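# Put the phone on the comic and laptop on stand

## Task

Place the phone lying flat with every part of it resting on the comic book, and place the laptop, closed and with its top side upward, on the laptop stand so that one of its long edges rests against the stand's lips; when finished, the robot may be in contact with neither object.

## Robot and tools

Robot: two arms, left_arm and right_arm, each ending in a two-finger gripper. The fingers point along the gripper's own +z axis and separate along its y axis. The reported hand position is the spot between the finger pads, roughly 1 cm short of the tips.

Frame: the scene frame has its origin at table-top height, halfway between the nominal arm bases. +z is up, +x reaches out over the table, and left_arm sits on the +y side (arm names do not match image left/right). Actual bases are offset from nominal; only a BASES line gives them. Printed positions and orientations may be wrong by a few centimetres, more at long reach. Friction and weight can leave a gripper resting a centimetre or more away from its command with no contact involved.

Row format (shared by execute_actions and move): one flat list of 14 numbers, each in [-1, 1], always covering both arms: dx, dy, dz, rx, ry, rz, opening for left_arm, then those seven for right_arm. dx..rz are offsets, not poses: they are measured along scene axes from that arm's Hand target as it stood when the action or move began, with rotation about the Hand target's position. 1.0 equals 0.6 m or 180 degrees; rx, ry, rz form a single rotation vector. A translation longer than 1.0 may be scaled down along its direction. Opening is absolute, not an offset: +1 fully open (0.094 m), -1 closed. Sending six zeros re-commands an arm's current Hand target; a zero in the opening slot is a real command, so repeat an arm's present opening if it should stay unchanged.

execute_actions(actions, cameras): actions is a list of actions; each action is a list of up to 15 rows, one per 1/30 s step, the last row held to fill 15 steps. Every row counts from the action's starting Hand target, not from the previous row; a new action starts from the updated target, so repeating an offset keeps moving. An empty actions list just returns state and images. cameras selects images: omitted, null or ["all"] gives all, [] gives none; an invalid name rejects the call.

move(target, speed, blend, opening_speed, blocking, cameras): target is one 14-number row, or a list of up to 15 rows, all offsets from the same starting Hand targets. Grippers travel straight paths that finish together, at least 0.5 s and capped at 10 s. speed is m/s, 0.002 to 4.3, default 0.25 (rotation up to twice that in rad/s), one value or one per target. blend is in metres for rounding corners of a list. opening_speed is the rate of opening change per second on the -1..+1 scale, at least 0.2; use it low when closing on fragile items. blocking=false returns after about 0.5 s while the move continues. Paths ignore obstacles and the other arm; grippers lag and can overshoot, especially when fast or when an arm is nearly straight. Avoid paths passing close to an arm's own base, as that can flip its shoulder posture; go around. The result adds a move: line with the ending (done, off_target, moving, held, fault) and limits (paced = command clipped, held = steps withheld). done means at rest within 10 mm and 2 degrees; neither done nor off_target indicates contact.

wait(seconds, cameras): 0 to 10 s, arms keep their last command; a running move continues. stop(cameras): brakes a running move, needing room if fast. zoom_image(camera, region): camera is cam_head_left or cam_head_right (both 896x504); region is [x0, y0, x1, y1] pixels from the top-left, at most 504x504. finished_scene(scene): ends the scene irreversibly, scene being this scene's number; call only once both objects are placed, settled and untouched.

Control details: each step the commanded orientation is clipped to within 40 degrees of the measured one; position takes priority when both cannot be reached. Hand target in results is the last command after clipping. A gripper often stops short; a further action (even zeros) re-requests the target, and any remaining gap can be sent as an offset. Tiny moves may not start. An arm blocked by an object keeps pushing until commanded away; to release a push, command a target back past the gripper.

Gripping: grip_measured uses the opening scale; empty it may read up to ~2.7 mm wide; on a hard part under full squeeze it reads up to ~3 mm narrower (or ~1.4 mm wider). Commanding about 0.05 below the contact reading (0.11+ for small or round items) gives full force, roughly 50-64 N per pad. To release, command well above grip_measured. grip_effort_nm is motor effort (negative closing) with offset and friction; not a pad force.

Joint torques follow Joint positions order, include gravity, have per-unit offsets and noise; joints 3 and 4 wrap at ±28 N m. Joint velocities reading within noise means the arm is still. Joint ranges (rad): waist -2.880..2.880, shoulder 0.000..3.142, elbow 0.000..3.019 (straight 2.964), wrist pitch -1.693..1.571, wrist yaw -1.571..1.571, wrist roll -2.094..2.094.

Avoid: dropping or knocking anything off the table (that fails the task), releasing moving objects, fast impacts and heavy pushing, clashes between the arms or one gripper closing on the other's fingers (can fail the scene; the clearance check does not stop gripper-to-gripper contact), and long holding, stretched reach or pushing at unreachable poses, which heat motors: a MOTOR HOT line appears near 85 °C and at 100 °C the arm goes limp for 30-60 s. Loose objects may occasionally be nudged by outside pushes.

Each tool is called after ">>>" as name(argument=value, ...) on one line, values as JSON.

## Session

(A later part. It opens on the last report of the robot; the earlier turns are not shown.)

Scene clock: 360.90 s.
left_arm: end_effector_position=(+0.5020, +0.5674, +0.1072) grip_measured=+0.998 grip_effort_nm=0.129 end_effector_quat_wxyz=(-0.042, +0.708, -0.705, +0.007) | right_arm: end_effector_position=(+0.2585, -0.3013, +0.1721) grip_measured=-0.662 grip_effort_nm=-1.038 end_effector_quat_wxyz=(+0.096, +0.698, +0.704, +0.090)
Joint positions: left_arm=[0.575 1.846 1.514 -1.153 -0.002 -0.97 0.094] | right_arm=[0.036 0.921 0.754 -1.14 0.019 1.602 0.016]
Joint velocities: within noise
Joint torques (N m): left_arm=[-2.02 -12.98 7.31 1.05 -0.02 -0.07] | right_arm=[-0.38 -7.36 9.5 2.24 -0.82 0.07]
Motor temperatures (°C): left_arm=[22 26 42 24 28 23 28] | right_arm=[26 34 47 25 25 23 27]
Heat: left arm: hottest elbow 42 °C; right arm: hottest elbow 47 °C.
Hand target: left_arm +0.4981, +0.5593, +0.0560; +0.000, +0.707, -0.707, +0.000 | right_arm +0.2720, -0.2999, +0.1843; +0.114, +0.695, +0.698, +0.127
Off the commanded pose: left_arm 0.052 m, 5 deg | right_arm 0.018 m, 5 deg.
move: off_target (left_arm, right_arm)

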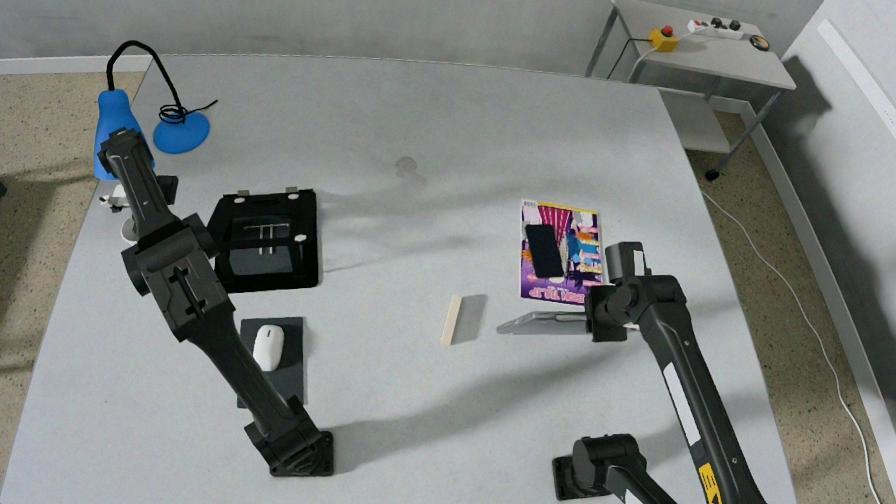

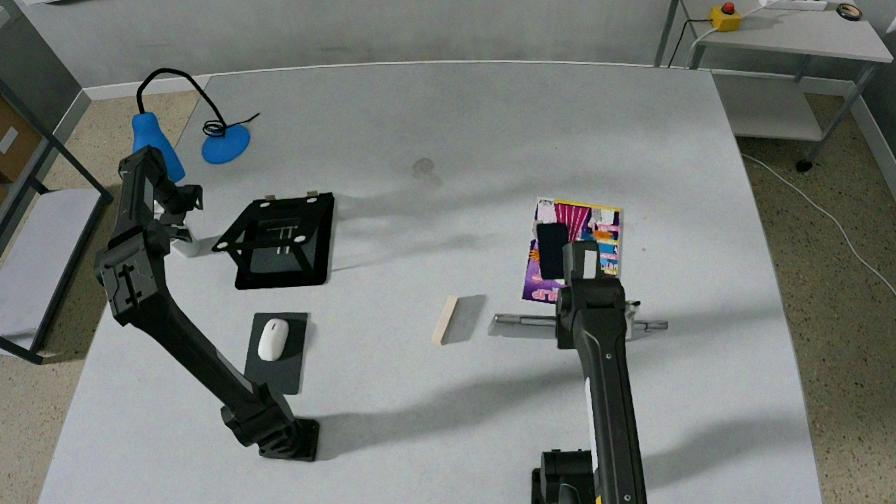

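>>> move(target=[[0,-0.05,0.13,0,0,0,1,0,0.0,0,0,0,0,-0.9]], speed=0.1)

>>> zoom_image(camera="cam_head_left", region=[80, 80, 280, 300])

>>> zoom_image(camera="cam_head_right", region=[80, 80, 280, 300])

Scene clock: 367.70 s.
left_arm: end_effector_position=(+0.4861, +0.5304, +0.1071) grip_measured=+0.998 grip_effort_nm=0.125 end_effector_quat_wxyz=(+0.024, +0.708, -0.706, -0.006) | right_arm: end_effector_position=(+0.2585, -0.3013, +0.1721) grip_measured=-0.662 grip_effort_nm=-1.033 end_effector_quat_wxyz=(+0.096, +0.698, +0.704, +0.090)
Joint positions: left_arm=[0.535 1.845 1.514 -1.29 -0.001 -1.009 0.094] | right_arm=[0.036 0.921 0.754 -1.14 0.019 1.602 0.016]
Joint velocities: within noise
Joint torques (N m): left_arm=[-2.2 -21.42 12.12 -0.14 0.02 -0.06] | right_arm=[-0.5 -7.47 9.54 2.28 -0.82 0.07]
Motor temperatures (°C): left_arm=[22 27 42 24 28 23 28] | right_arm=[26 34 47 25 25 23 27]
Heat: left arm: hottest elbow 42 °C; right arm: hottest elbow 47 °C.
Hand target: left_arm +0.4982, +0.5293, +0.1341; +0.000, +0.707, -0.707, +0.000 | right_arm +0.2720, -0.2999, +0.1843; +0.114, +0.695, +0.698, +0.127
Off the commanded pose: left_arm 0.030 m, 3 deg | right_arm 0.018 m, 5 deg.
move: off_target (left_arm, right_arm)

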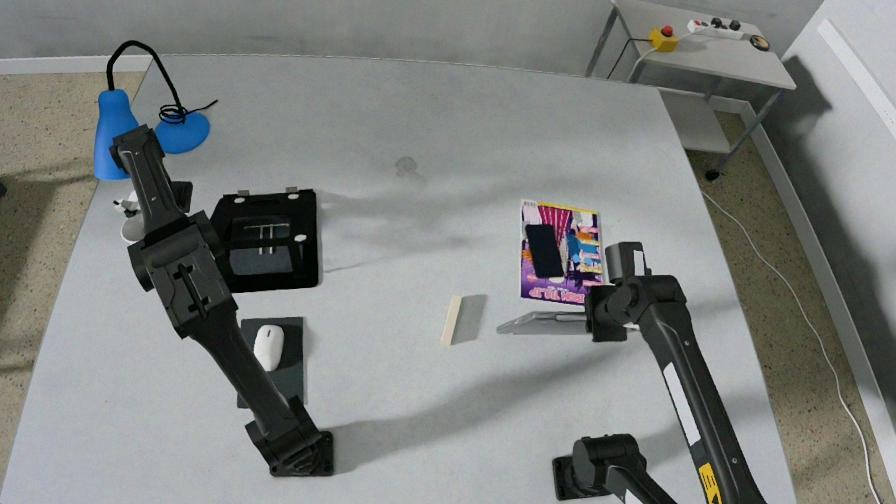

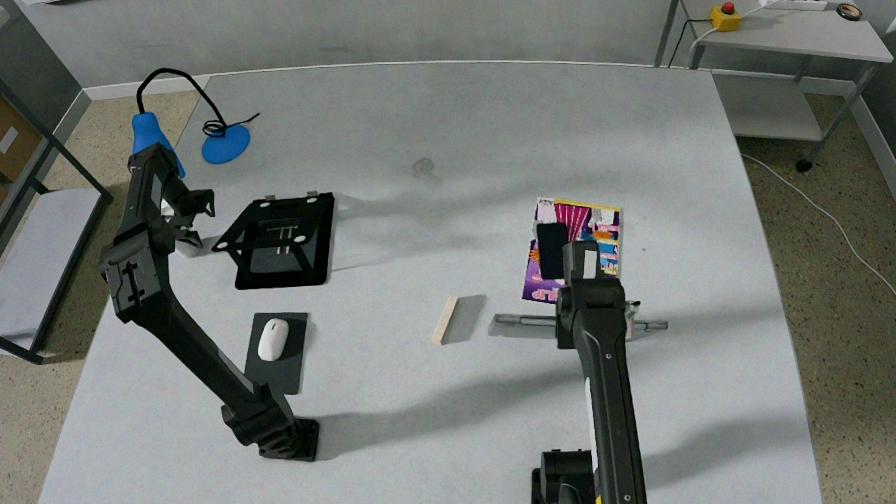

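Scaled by 2.291.

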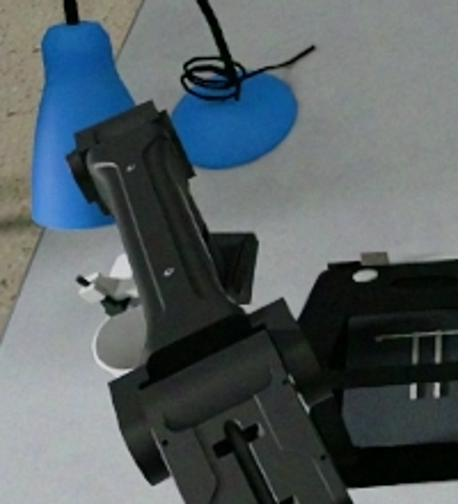

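Scaled by 2.291.

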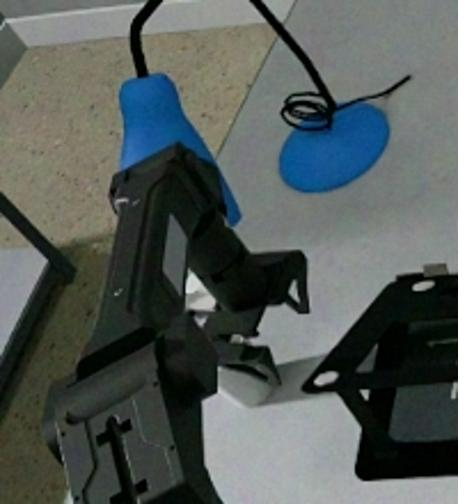

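>>> move(target=[[0,-0.05,0.25,0,0,0,1,0,0.0,0,0,0,0,-0.9],[0,-0.05,0.25,0,0,-0.45,1,0,0.0,0,0,0,0,-0.9]], speed=0.4, cameras=[])

>>> move(target=[[0,0.04,0.0,0,0,-0.53,1,0,0.0,0,0,0,0,-0.9]], speed=0.4)

>>> zoom_image(camera="cam_head_left", region=[80, 80, 330, 300])

>>> zoom_image(camera="cam_head_right", region=[100, 80, 350, 300])

Scene clock: 377.40 s.
left_arm: end_effector_position=(+0.4822, +0.4963, +0.2636) grip_measured=+0.998 grip_effort_nm=0.120 end_effector_quat_wxyz=(-0.022, -0.088, +0.996, -0.009) | right_arm: end_effector_position=(+0.2585, -0.3013, +0.1721) grip_measured=-0.662 grip_effort_nm=-1.038 end_effector_quat_wxyz=(+0.096, +0.698, +0.704, +0.090)
Joint positions: left_arm=[0.483 1.727 1.767 -1.658 -0.002 0.335 0.094] | right_arm=[0.036 0.921 0.754 -1.14 0.019 1.602 0.016]
Joint velocities: within noise
Joint torques (N m): left_arm=[-2.43 -17.73 16.46 -0.18 0.12 0.09] | right_arm=[-0.5 -7.47 9.51 2.26 -0.81 0.07]
Motor temperatures (°C): left_arm=[22 28 43 24 28 23 28] | right_arm=[26 34 46 25 25 23 27]
Heat: left arm: hottest elbow 43 °C; right arm: hottest elbow 46 °C.
Hand target: left_arm +0.4982, +0.4993, +0.2842; +0.000, -0.079, +0.997, -0.001 | right_arm +0.2720, -0.2999, +0.1843; +0.114, +0.695, +0.698, +0.127
Off the commanded pose: left_arm 0.026 m, 3 deg | right_arm 0.018 m, 5 deg.
move: off_target (left_arm, right_arm)
No camera images: "cameras" was empty.

Scene clock: 380.57 s.
left_arm: end_effector_position=(+0.4883, +0.5092, +0.2644) grip_measured=+0.998 grip_effort_nm=0.110 end_effector_quat_wxyz=(-0.009, +0.686, +0.728, -0.022) | right_arm: end_effector_position=(+0.2585, -0.3013, +0.1721) grip_measured=-0.662 grip_effort_nm=-1.038 end_effector_quat_wxyz=(+0.096, +0.698, +0.704, +0.090)
Joint positions: left_arm=[0.498 1.76 1.813 -1.671 -0.004 2.038 0.094] | right_arm=[0.036 0.921 0.754 -1.14 0.019 1.602 0.016]
Joint velocities: within noise
Joint torques (N m): left_arm=[-0.44 -18.32 16.28 -0.14 0.12 0.08] | right_arm=[-0.5 -7.41 9.52 2.26 -0.82 0.07]
Motor temperatures (°C): left_arm=[22 28 43 24 28 23 28] | right_arm=[26 34 46 25 25 23 27]
Heat: left arm: hottest elbow 43 °C; right arm: hottest elbow 46 °C.
Hand target: left_arm +0.4981, +0.5233, +0.2842; +0.000, +0.684, +0.729, +0.000 | right_arm +0.2720, -0.2999, +0.1843; +0.114, +0.695, +0.698, +0.127
Off the commanded pose: left_arm 0.026 m, 3 deg | right_arm 0.018 m, 5 deg.
move: off_target (left_arm, right_arm)

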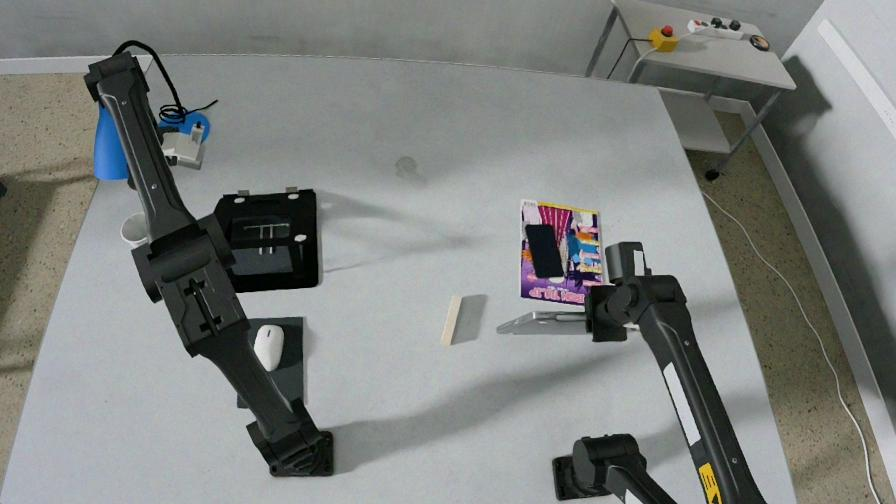

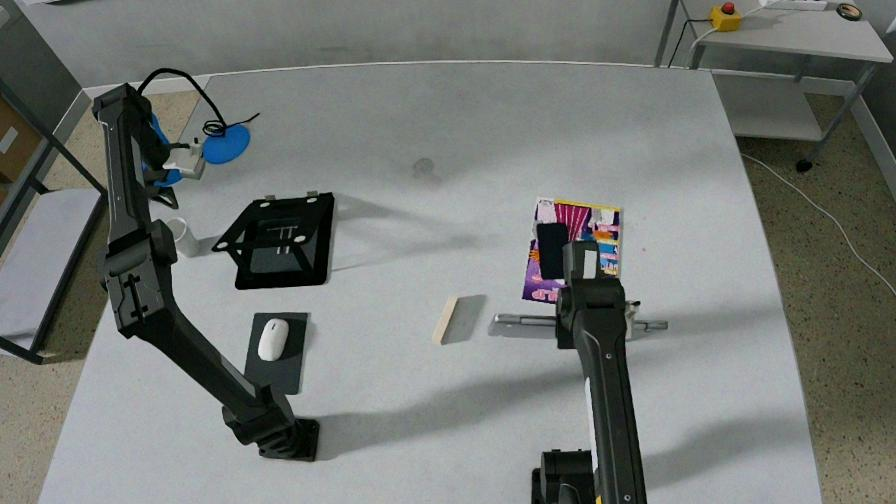

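Scaled by 2.016.

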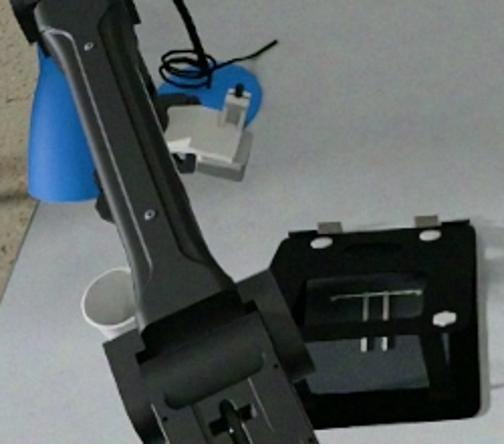

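Scaled by 2.016.

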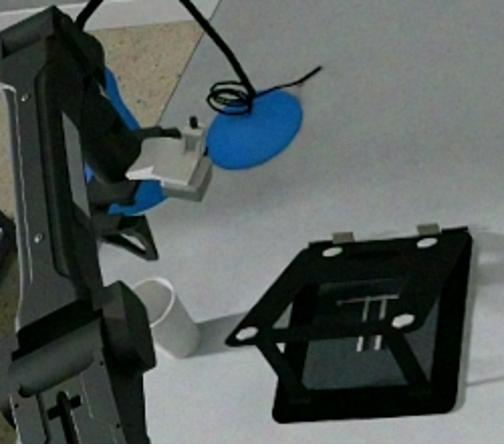

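>>> move(target=[[0,0.05,-0.05,0,0,0,1,0,0.0,0,0,0,0,-0.9],[0,0.05,-0.2,0,0,0,1,0,0.0,0,0,0,0,-0.9],[0,0.05,-0.39,0,0,0,1,0,0.0,0,0,0,0,-0.9]], speed=0.12)

>>> zoom_image(camera="cam_head_left", region=[80, 80, 330, 300])

>>> zoom_image(camera="cam_head_right", region=[100, 80, 350, 300])

Scene clock: 387.17 s.
left_arm: end_effector_position=(+0.5097, +0.5562, +0.1004) grip_measured=+0.998 grip_effort_nm=0.105 end_effector_quat_wxyz=(+0.009, +0.679, +0.733, +0.044) | right_arm: end_effector_position=(+0.2585, -0.3013, +0.1721) grip_measured=-0.662 grip_effort_nm=-1.038 end_effector_quat_wxyz=(+0.096, +0.698, +0.704, +0.090)
Joint positions: left_arm=[0.55 1.85 1.501 -1.133 -0.005 2.073 0.094] | right_arm=[0.036 0.921 0.754 -1.14 0.019 1.602 0.016]
Joint velocities: within noise
Joint torques (N m): left_arm=[-1.14 -13.92 6.89 0.47 0.11 0.11] | right_arm=[-0.44 -7.41 9.51 2.25 -0.82 0.07]
Motor temperatures (°C): left_arm=[22 27 43 24 28 23 28] | right_arm=[26 34 46 25 25 23 27]
Heat: left arm: hottest elbow 43 °C; right arm: hottest elbow 46 °C.
Hand target: left_arm +0.4981, +0.5535, +0.0502; +0.000, +0.684, +0.729, +0.000 | right_arm +0.2720, -0.2999, +0.1843; +0.114, +0.695, +0.698, +0.127
Off the commanded pose: left_arm 0.052 m, 5 deg | right_arm 0.018 m, 5 deg.
joint sent to its limit (left arm) — joint 6 (wrist roll), upper limit. The joint targets are off in position, not in orientation.
move: off_target (left_arm, right_arm)

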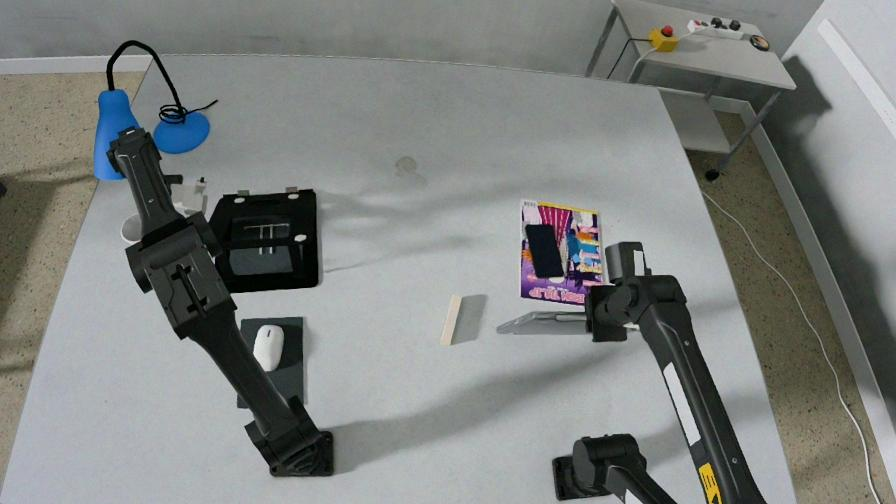

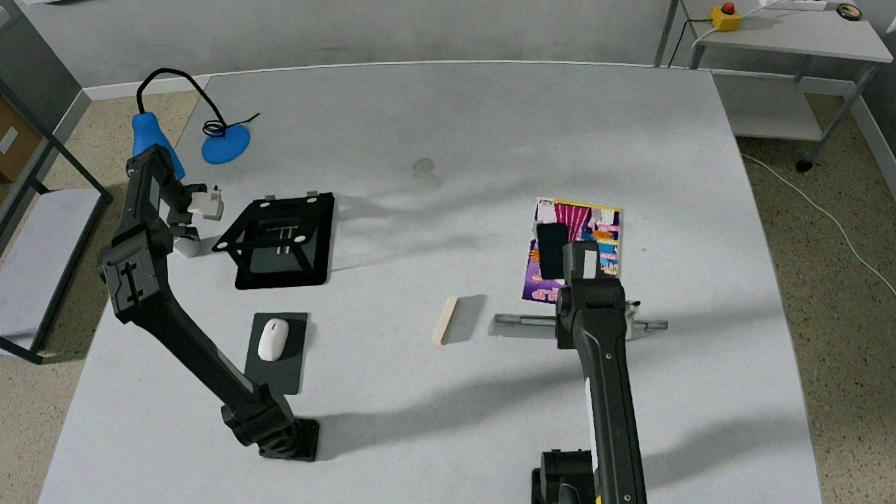

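Scaled by 2.016.

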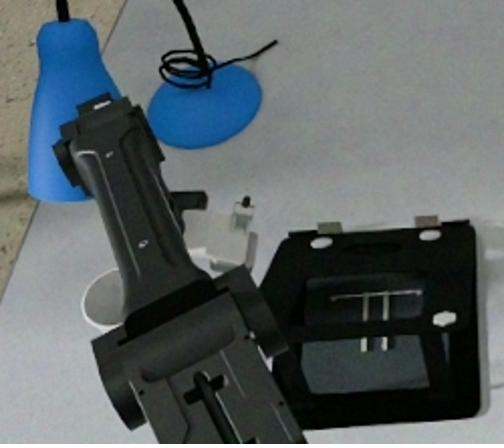

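Scaled by 2.016.

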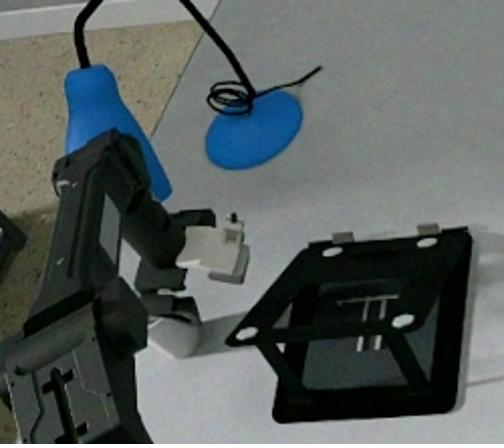

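>>> move(target=[[0,0.0,0.13,0,0,0,1,0,0.0,0,0,0,0,-0.9],[0.03,-0.09,0.13,0,0,0,1,0,0.0,0,0,0,0,-0.9]], speed=0.12)

>>> zoom_image(camera="cam_head_right", region=[100, 80, 350, 300])

Scene clock: 397.50 s.
left_arm: end_effector_position=(+0.5045, +0.4945, +0.1007) grip_measured=+0.998 grip_effort_nm=0.110 end_effector_quat_wxyz=(-0.009, +0.687, +0.726, -0.029) | right_arm: end_effector_position=(+0.2585, -0.3013, +0.1721) grip_measured=-0.662 grip_effort_nm=-1.038 end_effector_quat_wxyz=(+0.096, +0.698, +0.704, +0.090)
Joint positions: left_arm=[0.461 1.852 1.506 -1.285 0.001 2.005 0.094] | right_arm=[0.036 0.921 0.754 -1.14 0.019 1.602 0.016]
Joint velocities: within noise
Joint torques (N m): left_arm=[-1.67 -21.6 12.48 -0.14 -0.01 -0.07] | right_arm=[-0.44 -7.47 9.54 2.26 -0.82 0.07]
Motor temperatures (°C): left_arm=[22 28 42 24 28 23 28] | right_arm=[26 34 45 25 25 23 28]
Heat: left arm: hottest elbow 42 °C; right arm: hottest elbow 45 °C.
Hand target: left_arm +0.5162, +0.4993, +0.1283; +0.000, +0.685, +0.729, +0.000 | right_arm +0.2720, -0.2999, +0.1843; +0.114, +0.695, +0.698, +0.127
Off the commanded pose: left_arm 0.030 m, 3 deg | right_arm 0.018 m, 5 deg.
move: off_target (left_arm, right_arm)

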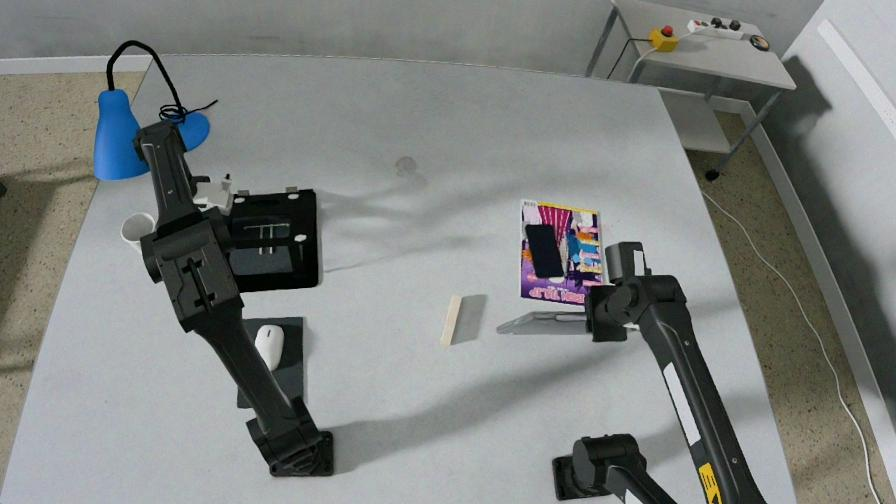

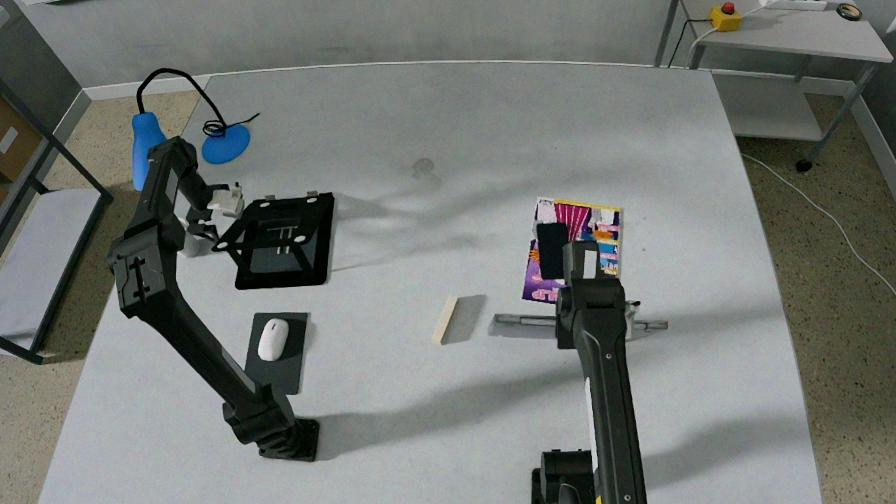

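Scaled by 2.016.

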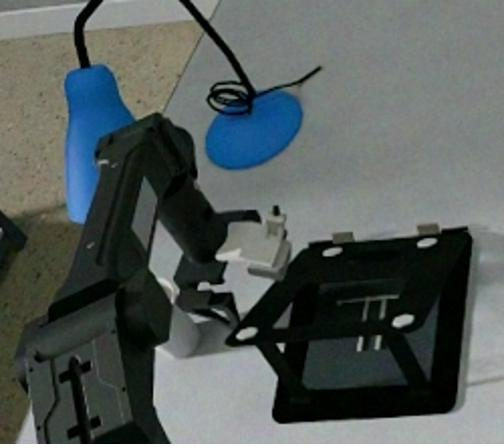

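>>> move(target=[[0,0.0,-0.09,0,0,0,1,0,0.0,0,0,0,0,-0.9]], speed=0.1)

>>> zoom_image(camera="cam_head_right", region=[100, 80, 350, 300])

Scene clock: 401.70 s.
left_arm: end_effector_position=(+0.5162, +0.5007, +0.0813) grip_measured=+0.998 grip_effort_nm=0.105 end_effector_quat_wxyz=(+0.001, +0.687, +0.726, +0.002) | right_arm: end_effector_position=(+0.2585, -0.3013, +0.1721) grip_measured=-0.662 grip_effort_nm=-1.038 end_effector_quat_wxyz=(+0.096, +0.698, +0.704, +0.090)
Joint positions: left_arm=[0.461 1.863 1.47 -1.173 0.001 2.005 0.094] | right_arm=[0.036 0.921 0.754 -1.14 0.019 1.602 0.016]
Joint velocities: within noise
Joint torques (N m): left_arm=[-2.08 -18.55 8.59 0.57 0.04 -0.11] | right_arm=[-0.5 -7.41 9.51 2.28 -0.82 0.07]
Motor temperatures (°C): left_arm=[22 28 41 24 28 23 28] | right_arm=[26 34 45 25 25 23 28]
Heat: left arm: hottest elbow 41 °C; right arm: hottest elbow 45 °C.
Hand target: left_arm +0.5162, +0.4993, +0.0742; +0.000, +0.685, +0.729, +0.000 | right_arm +0.2720, -0.2999, +0.1843; +0.114, +0.695, +0.698, +0.127
Off the commanded pose: left_arm 0.007 m, 1 deg | right_arm 0.018 m, 5 deg.
move: off_target (right_arm)

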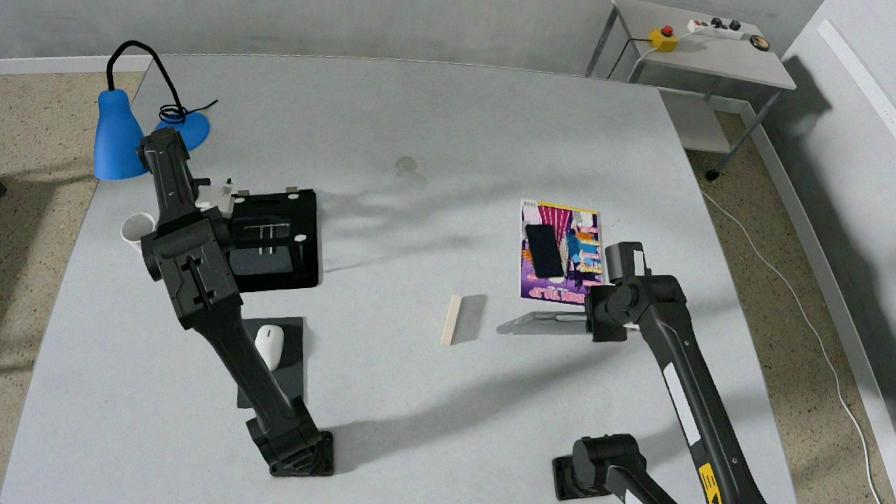

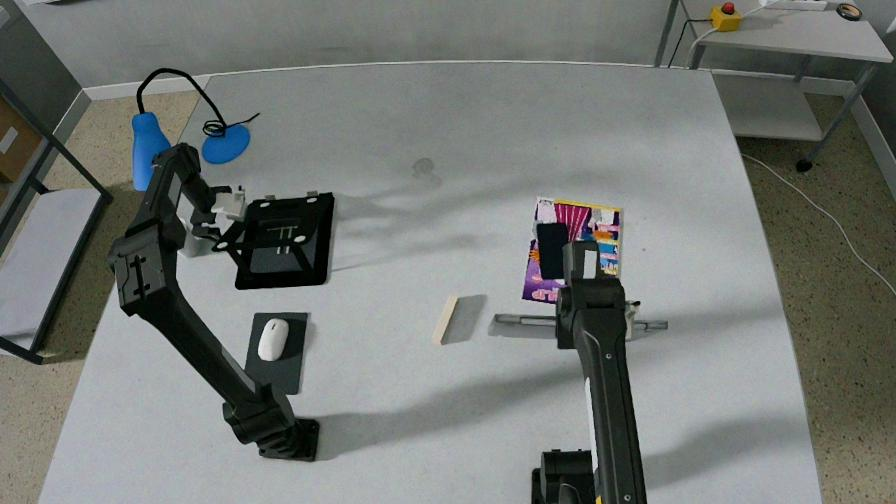

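Scaled by 2.016.

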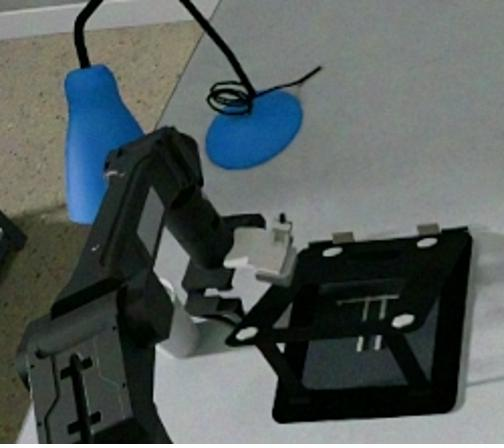

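>>> move(target=[[0,0.0,-0.06,0,0,0,1,0,0.0,0,0,0,0,-0.9],[0,-0.1,-0.06,0,0,0,1,0,0.0,0,0,0,0,-0.9]], speed=0.1)

>>> zoom_image(camera="cam_head_right", region=[100, 80, 350, 300])

Scene clock: 406.03 s.
left_arm: end_effector_position=(+0.5132, +0.4594, +0.0434) grip_measured=+0.998 grip_effort_nm=0.105 end_effector_quat_wxyz=(-0.003, +0.685, +0.728, +0.002) | right_arm: end_effector_position=(+0.2585, -0.3013, +0.1721) grip_measured=-0.662 grip_effort_nm=-1.038 end_effector_quat_wxyz=(+0.096, +0.698, +0.704, +0.090)
Joint positions: left_arm=[0.392 1.859 1.353 -1.064 -0.006 1.93 0.094] | right_arm=[0.036 0.921 0.754 -1.14 0.019 1.602 0.016]
Joint velocities: within noise
Joint torques (N m): left_arm=[-4.07 -18.67 6.86 0.62 0.29 -0.31] | right_arm=[-0.5 -7.41 9.54 2.25 -0.82 0.07]
Motor temperatures (°C): left_arm=[22 28 41 24 28 23 28] | right_arm=[26 34 45 25 26 23 28]
Heat: left arm: hottest elbow 41 °C; right arm: hottest elbow 45 °C.
Hand target: left_arm +0.5162, +0.4394, +0.0382; +0.000, +0.684, +0.729, +0.000 | right_arm +0.2720, -0.2999, +0.1843; +0.114, +0.695, +0.698, +0.127
Off the commanded pose: left_arm 0.021 m, 0 deg | right_arm 0.018 m, 5 deg.
move: off_target (left_arm, right_arm)

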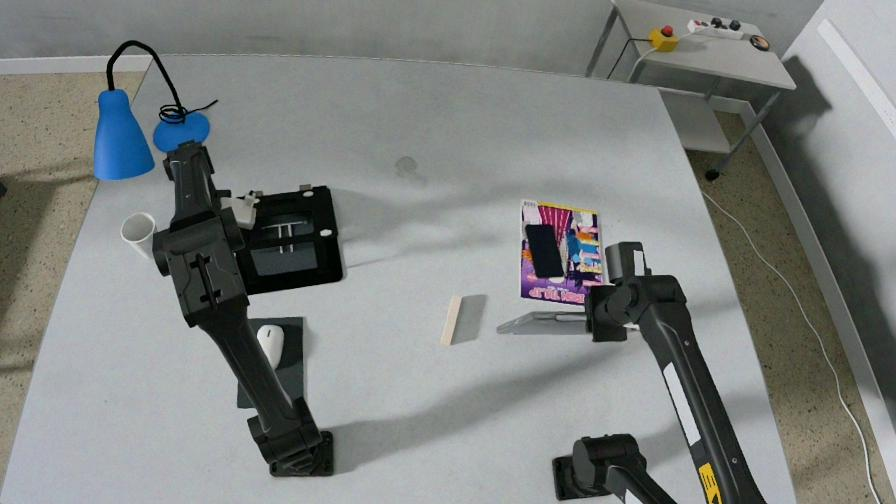

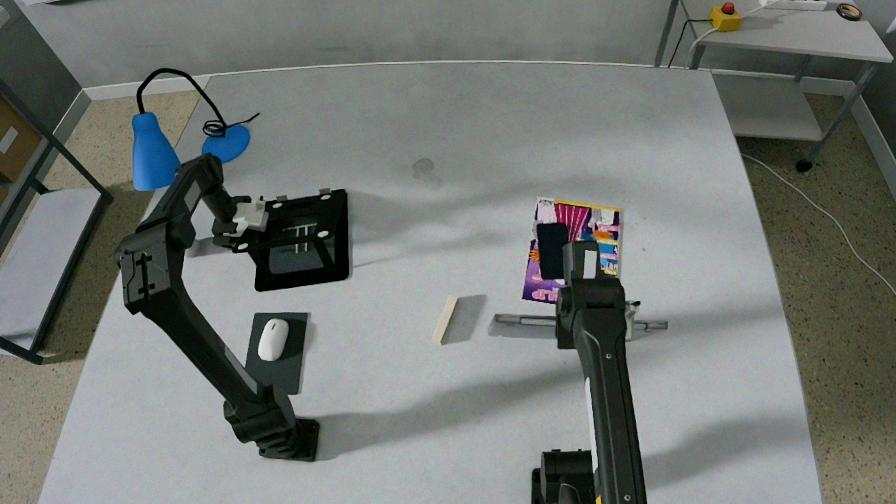

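Scaled by 2.016.

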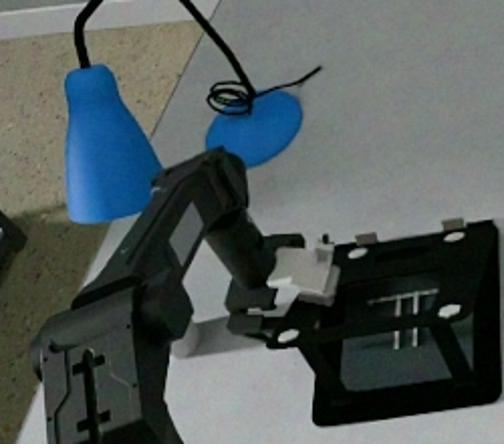

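>>> move(target=[[0.05,0.03,0.0,0,0,0,1,0,0.0,0,0,0,0,-0.9],[0.05,-0.3,0.0,0,0,0,1,0,0.0,0,0,0,0,-0.9]], speed=0.1)

>>> zoom_image(camera="cam_head_right", region=[200, 150, 450, 350])

Scene clock: 413.60 s.
left_arm: end_effector_position=(+0.5471, +0.2771, +0.0363) grip_measured=+0.998 grip_effort_nm=0.100 end_effector_quat_wxyz=(-0.006, +0.681, +0.732, -0.003) | right_arm: end_effector_position=(+0.2585, -0.3013, +0.1721) grip_measured=-0.662 grip_effort_nm=-1.043 end_effector_quat_wxyz=(+0.096, +0.698, +0.704, +0.090)
Joint positions: left_arm=[0.037 1.85 1.318 -1.052 -0.004 1.566 0.094] | right_arm=[0.036 0.921 0.754 -1.14 0.019 1.602 0.016]
Joint velocities: within noise
Joint torques (N m): left_arm=[-4.13 -19.37 7.24 0.62 0.22 -0.18] | right_arm=[-0.5 -7.36 9.52 2.26 -0.83 0.07]
Motor temperatures (°C): left_arm=[22 28 40 24 28 24 28] | right_arm=[26 34 45 25 26 23 28]
Heat: left arm: hottest elbow 40 °C; right arm: hottest elbow 45 °C.
Hand target: left_arm +0.5462, +0.2594, +0.0382; +0.000, +0.684, +0.729, +0.000 | right_arm +0.2720, -0.2999, +0.1843; +0.114, +0.695, +0.698, +0.127
Off the commanded pose: left_arm 0.018 m, 1 deg | right_arm 0.018 m, 5 deg.
move: off_target (left_arm, right_arm)

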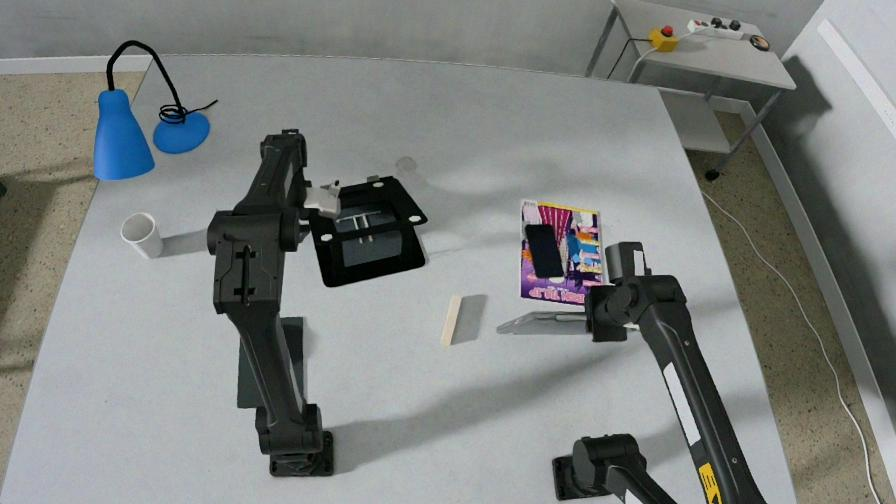

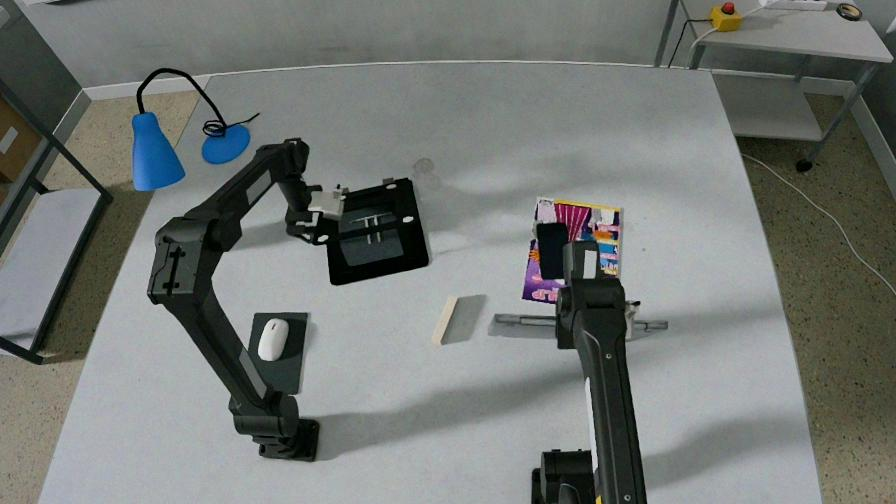

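Scaled by 2.016.

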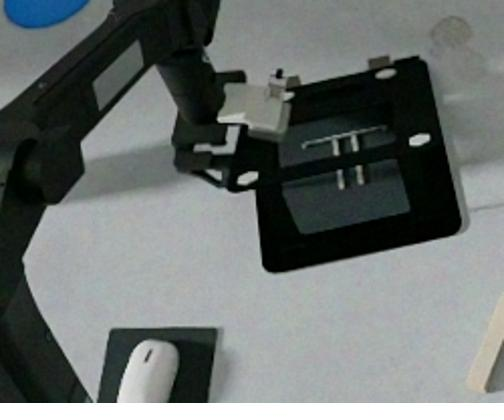

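>>> move(target=[[0.0,0.05,0.0,0,0,0,1,0,0.0,0,0,0,0,-0.9],[0.14,0.05,-0.02,0,0,0,1,0,0.0,0,0,0,0,-0.9],[0.14,-0.17,-0.02,0,0,0,1,0,0.0,0,0,0,0,-0.9]], speed=0.12)

>>> zoom_image(camera="cam_head_right", region=[250, 130, 500, 330])

Scene clock: 426.33 s.
left_arm: end_effector_position=(+0.6093, +0.1774, +0.0174) grip_measured=+0.998 grip_effort_nm=0.105 end_effector_quat_wxyz=(-0.016, +0.686, +0.727, -0.008) | right_arm: end_effector_position=(+0.2585, -0.3013, +0.1721) grip_measured=-0.662 grip_effort_nm=-1.038 end_effector_quat_wxyz=(+0.096, +0.698, +0.704, +0.090)
Joint positions: left_arm=[-0.142 2.034 1.556 -1.127 -0.006 1.4 0.094] | right_arm=[0.036 0.921 0.754 -1.14 0.019 1.602 0.016]
Joint velocities: within noise
Joint torques (N m): left_arm=[-3.9 -19.55 14.43 0.09 0.29 -0.27] | right_arm=[-0.44 -7.41 9.52 2.26 -0.81 0.07]
Motor temperatures (°C): left_arm=[22 29 40 24 28 24 28] | right_arm=[26 33 45 25 26 23 28]
Heat: left arm: hottest elbow 40 °C; right arm: hottest elbow 45 °C.
Hand target: left_arm +0.6302, +0.1574, +0.0263; +0.000, +0.685, +0.729, +0.000 | right_arm +0.2720, -0.2999, +0.1843; +0.114, +0.695, +0.698, +0.127
Off the commanded pose: left_arm 0.030 m, 2 deg | right_arm 0.018 m, 5 deg.
move: off_target (left_arm, right_arm)

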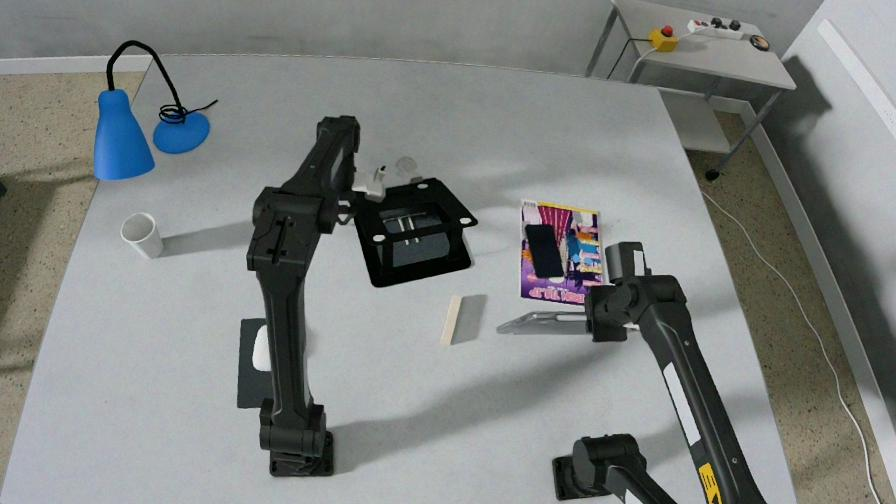

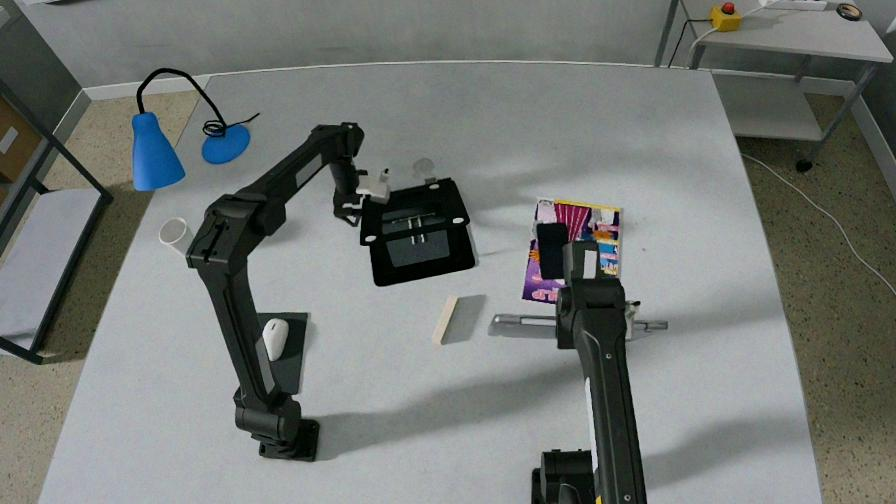

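Scaled by 2.016.

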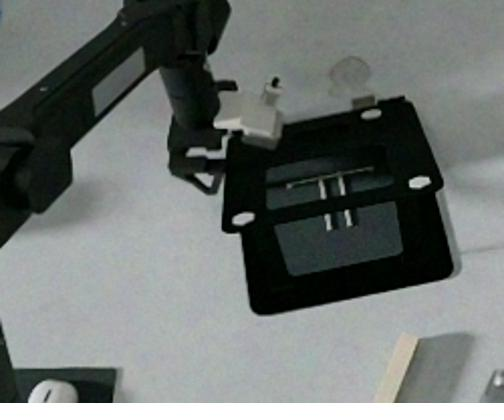

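>>> move(target=[[0.0,0.06,0.0,0,0,0,1,0,0.0,0,0,0,0,-0.9],[-0.1,0.1,0.3,0,0,0,-1,0,0.0,0,0,0,0,-0.9]], speed=0.2)

>>> zoom_image(camera="cam_head_right", region=[340, 150, 500, 310])

>>> zoom_image(camera="cam_head_left", region=[330, 150, 490, 310])

Scene clock: 435.83 s.
left_arm: end_effector_position=(+0.5517, +0.2120, +0.1733) grip_measured=-0.977 grip_effort_nm=-0.901 end_effector_quat_wxyz=(-0.029, +0.685, +0.728, -0.023) | right_arm: end_effector_position=(+0.2585, -0.3013, +0.1721) grip_measured=-0.662 grip_effort_nm=-1.043 end_effector_quat_wxyz=(+0.096, +0.698, +0.704, +0.090)
Joint positions: left_arm=[-0.087 1.773 1.59 -1.462 -0.002 1.451 0.001] | right_arm=[0.036 0.921 0.754 -1.14 0.019 1.602 0.016]
Joint velocities: within noise
Joint torques (N m): left_arm=[-0.15 -19.55 15.91 -0.24 0.07 0.08] | right_arm=[-0.38 -7.47 9.5 2.29 -0.83 0.06]
Motor temperatures (°C): left_arm=[22 29 40 24 28 24 28] | right_arm=[26 33 45 25 26 23 28]
Heat: left arm: hottest elbow 40 °C; right arm: hottest elbow 45 °C.
Hand target: left_arm +0.5702, +0.2174, +0.2062; +0.000, +0.684, +0.729, +0.000 | right_arm +0.2720, -0.2999, +0.1843; +0.114, +0.695, +0.698, +0.127
Off the commanded pose: left_arm 0.038 m, 4 deg | right_arm 0.018 m, 5 deg.
move: off_target (left_arm, right_arm); target 2's new opening was sent with left_arm's hand 0.038 m and 4 deg from that target

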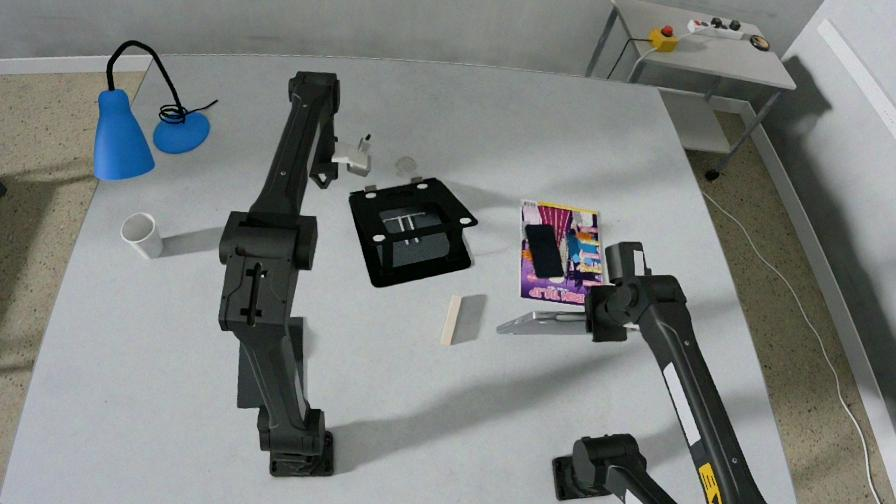

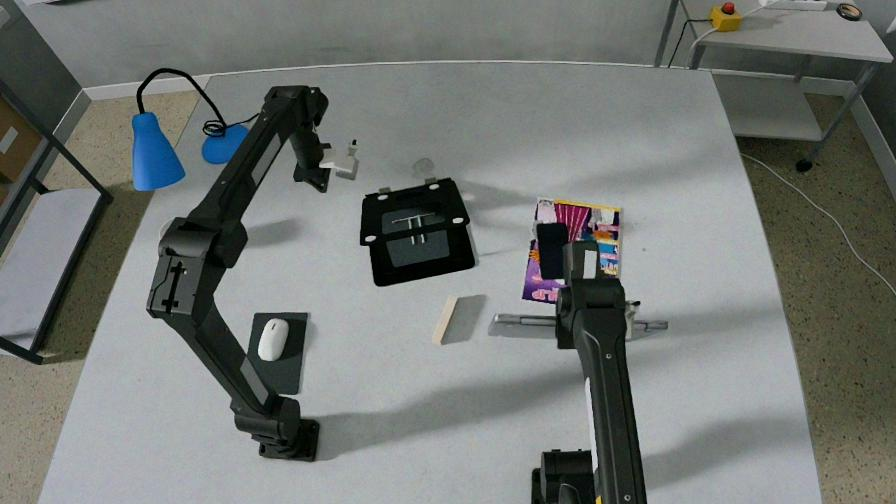

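Scaled by 3.150.

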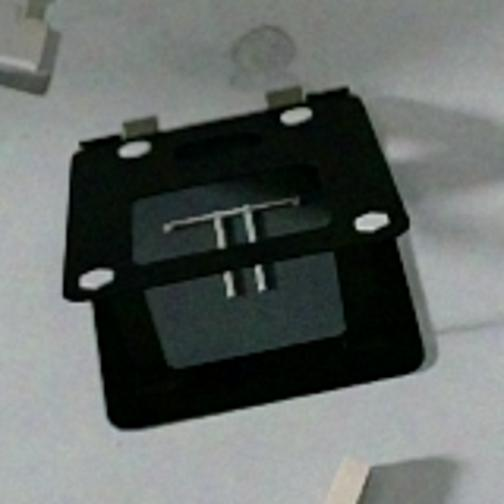

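Scaled by 3.150.

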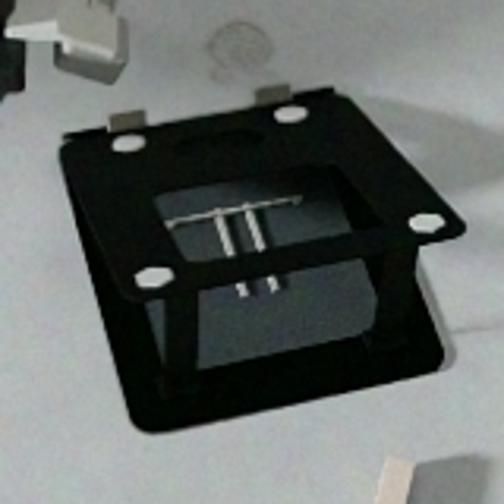

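>>> move(target=[[-0.02,-0.2,0.05,0,0,0,-1,0,0.0,0,0,0,0,-0.9],[-0.02,-0.46,0.05,0,0,0,-1,0,0.0,0,0,0,0,-0.9]], speed=0.2)

>>> zoom_image(camera="cam_head_right", region=[340, 130, 520, 310])

>>> zoom_image(camera="cam_head_left", region=[330, 130, 510, 310])

Scene clock: 448.47 s.
left_arm: end_effector_position=(+0.5443, -0.0499, +0.2172) grip_measured=-0.981 grip_effort_nm=-1.004 end_effector_quat_wxyz=(-0.022, +0.687, +0.726, -0.007) | right_arm: end_effector_position=(+0.2585, -0.3013, +0.1721) grip_measured=-0.662 grip_effort_nm=-1.043 end_effector_quat_wxyz=(+0.096, +0.698, +0.704, +0.090)
Joint positions: left_arm=[-0.545 1.936 1.944 -1.625 0.004 1 0.001] | right_arm=[0.036 0.921 0.754 -1.14 0.019 1.602 0.016]
Joint velocities: within noise
Joint torques (N m): left_arm=[-1.26 -19.84 16.53 -0.25 -0.03 -0.06] | right_arm=[-0.56 -7.47 9.55 2.26 -0.81 0.07]
Motor temperatures (°C): left_arm=[22 28 41 23 27 24 28] | right_arm=[26 33 45 25 26 23 28]
Heat: left arm: hottest elbow 41 °C; right arm: hottest elbow 45 °C.
Hand target: left_arm +0.5581, -0.0586, +0.2360; +0.000, +0.684, +0.729, +0.000 | right_arm +0.2720, -0.2999, +0.1843; +0.114, +0.695, +0.698, +0.127
Off the commanded pose: left_arm 0.025 m, 3 deg | right_arm 0.018 m, 5 deg.
move: off_target (left_arm, right_arm)

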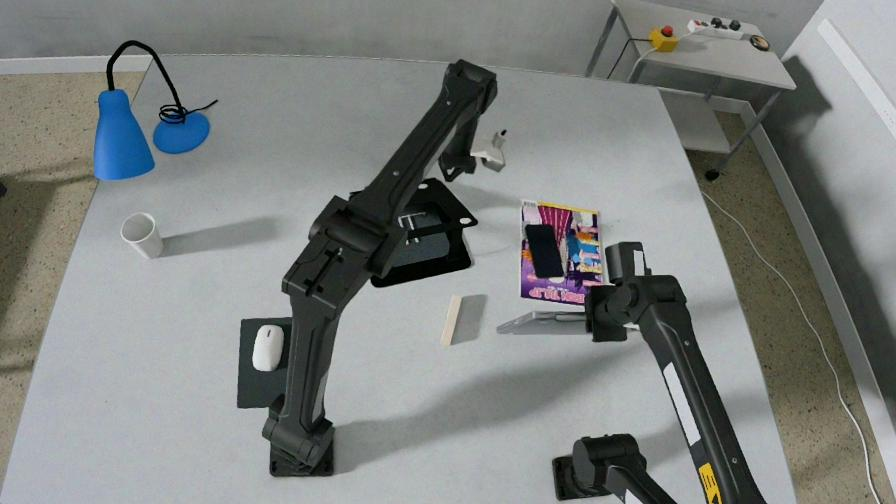

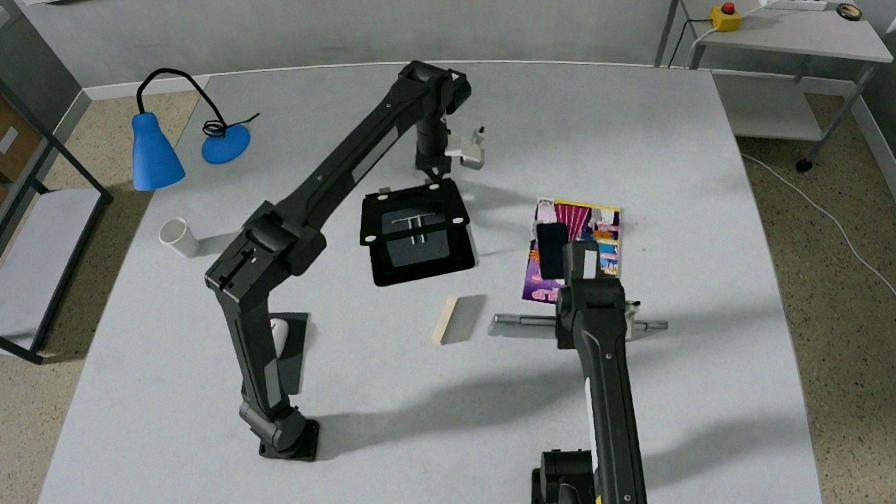

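Scaled by 2.800.

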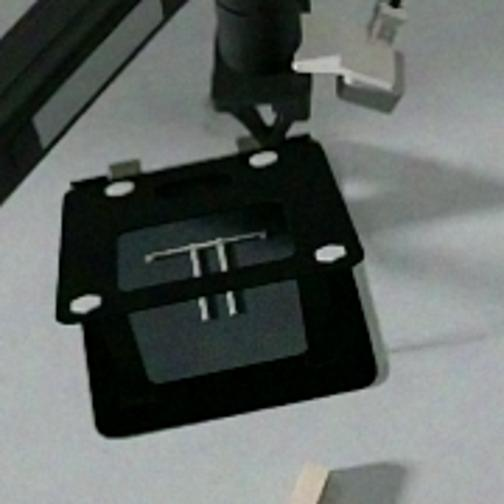

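Scaled by 2.800.

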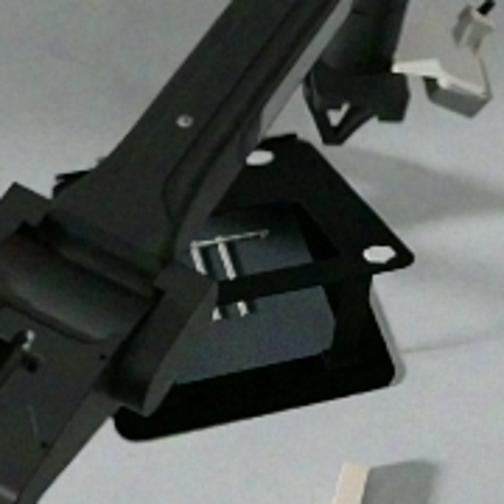

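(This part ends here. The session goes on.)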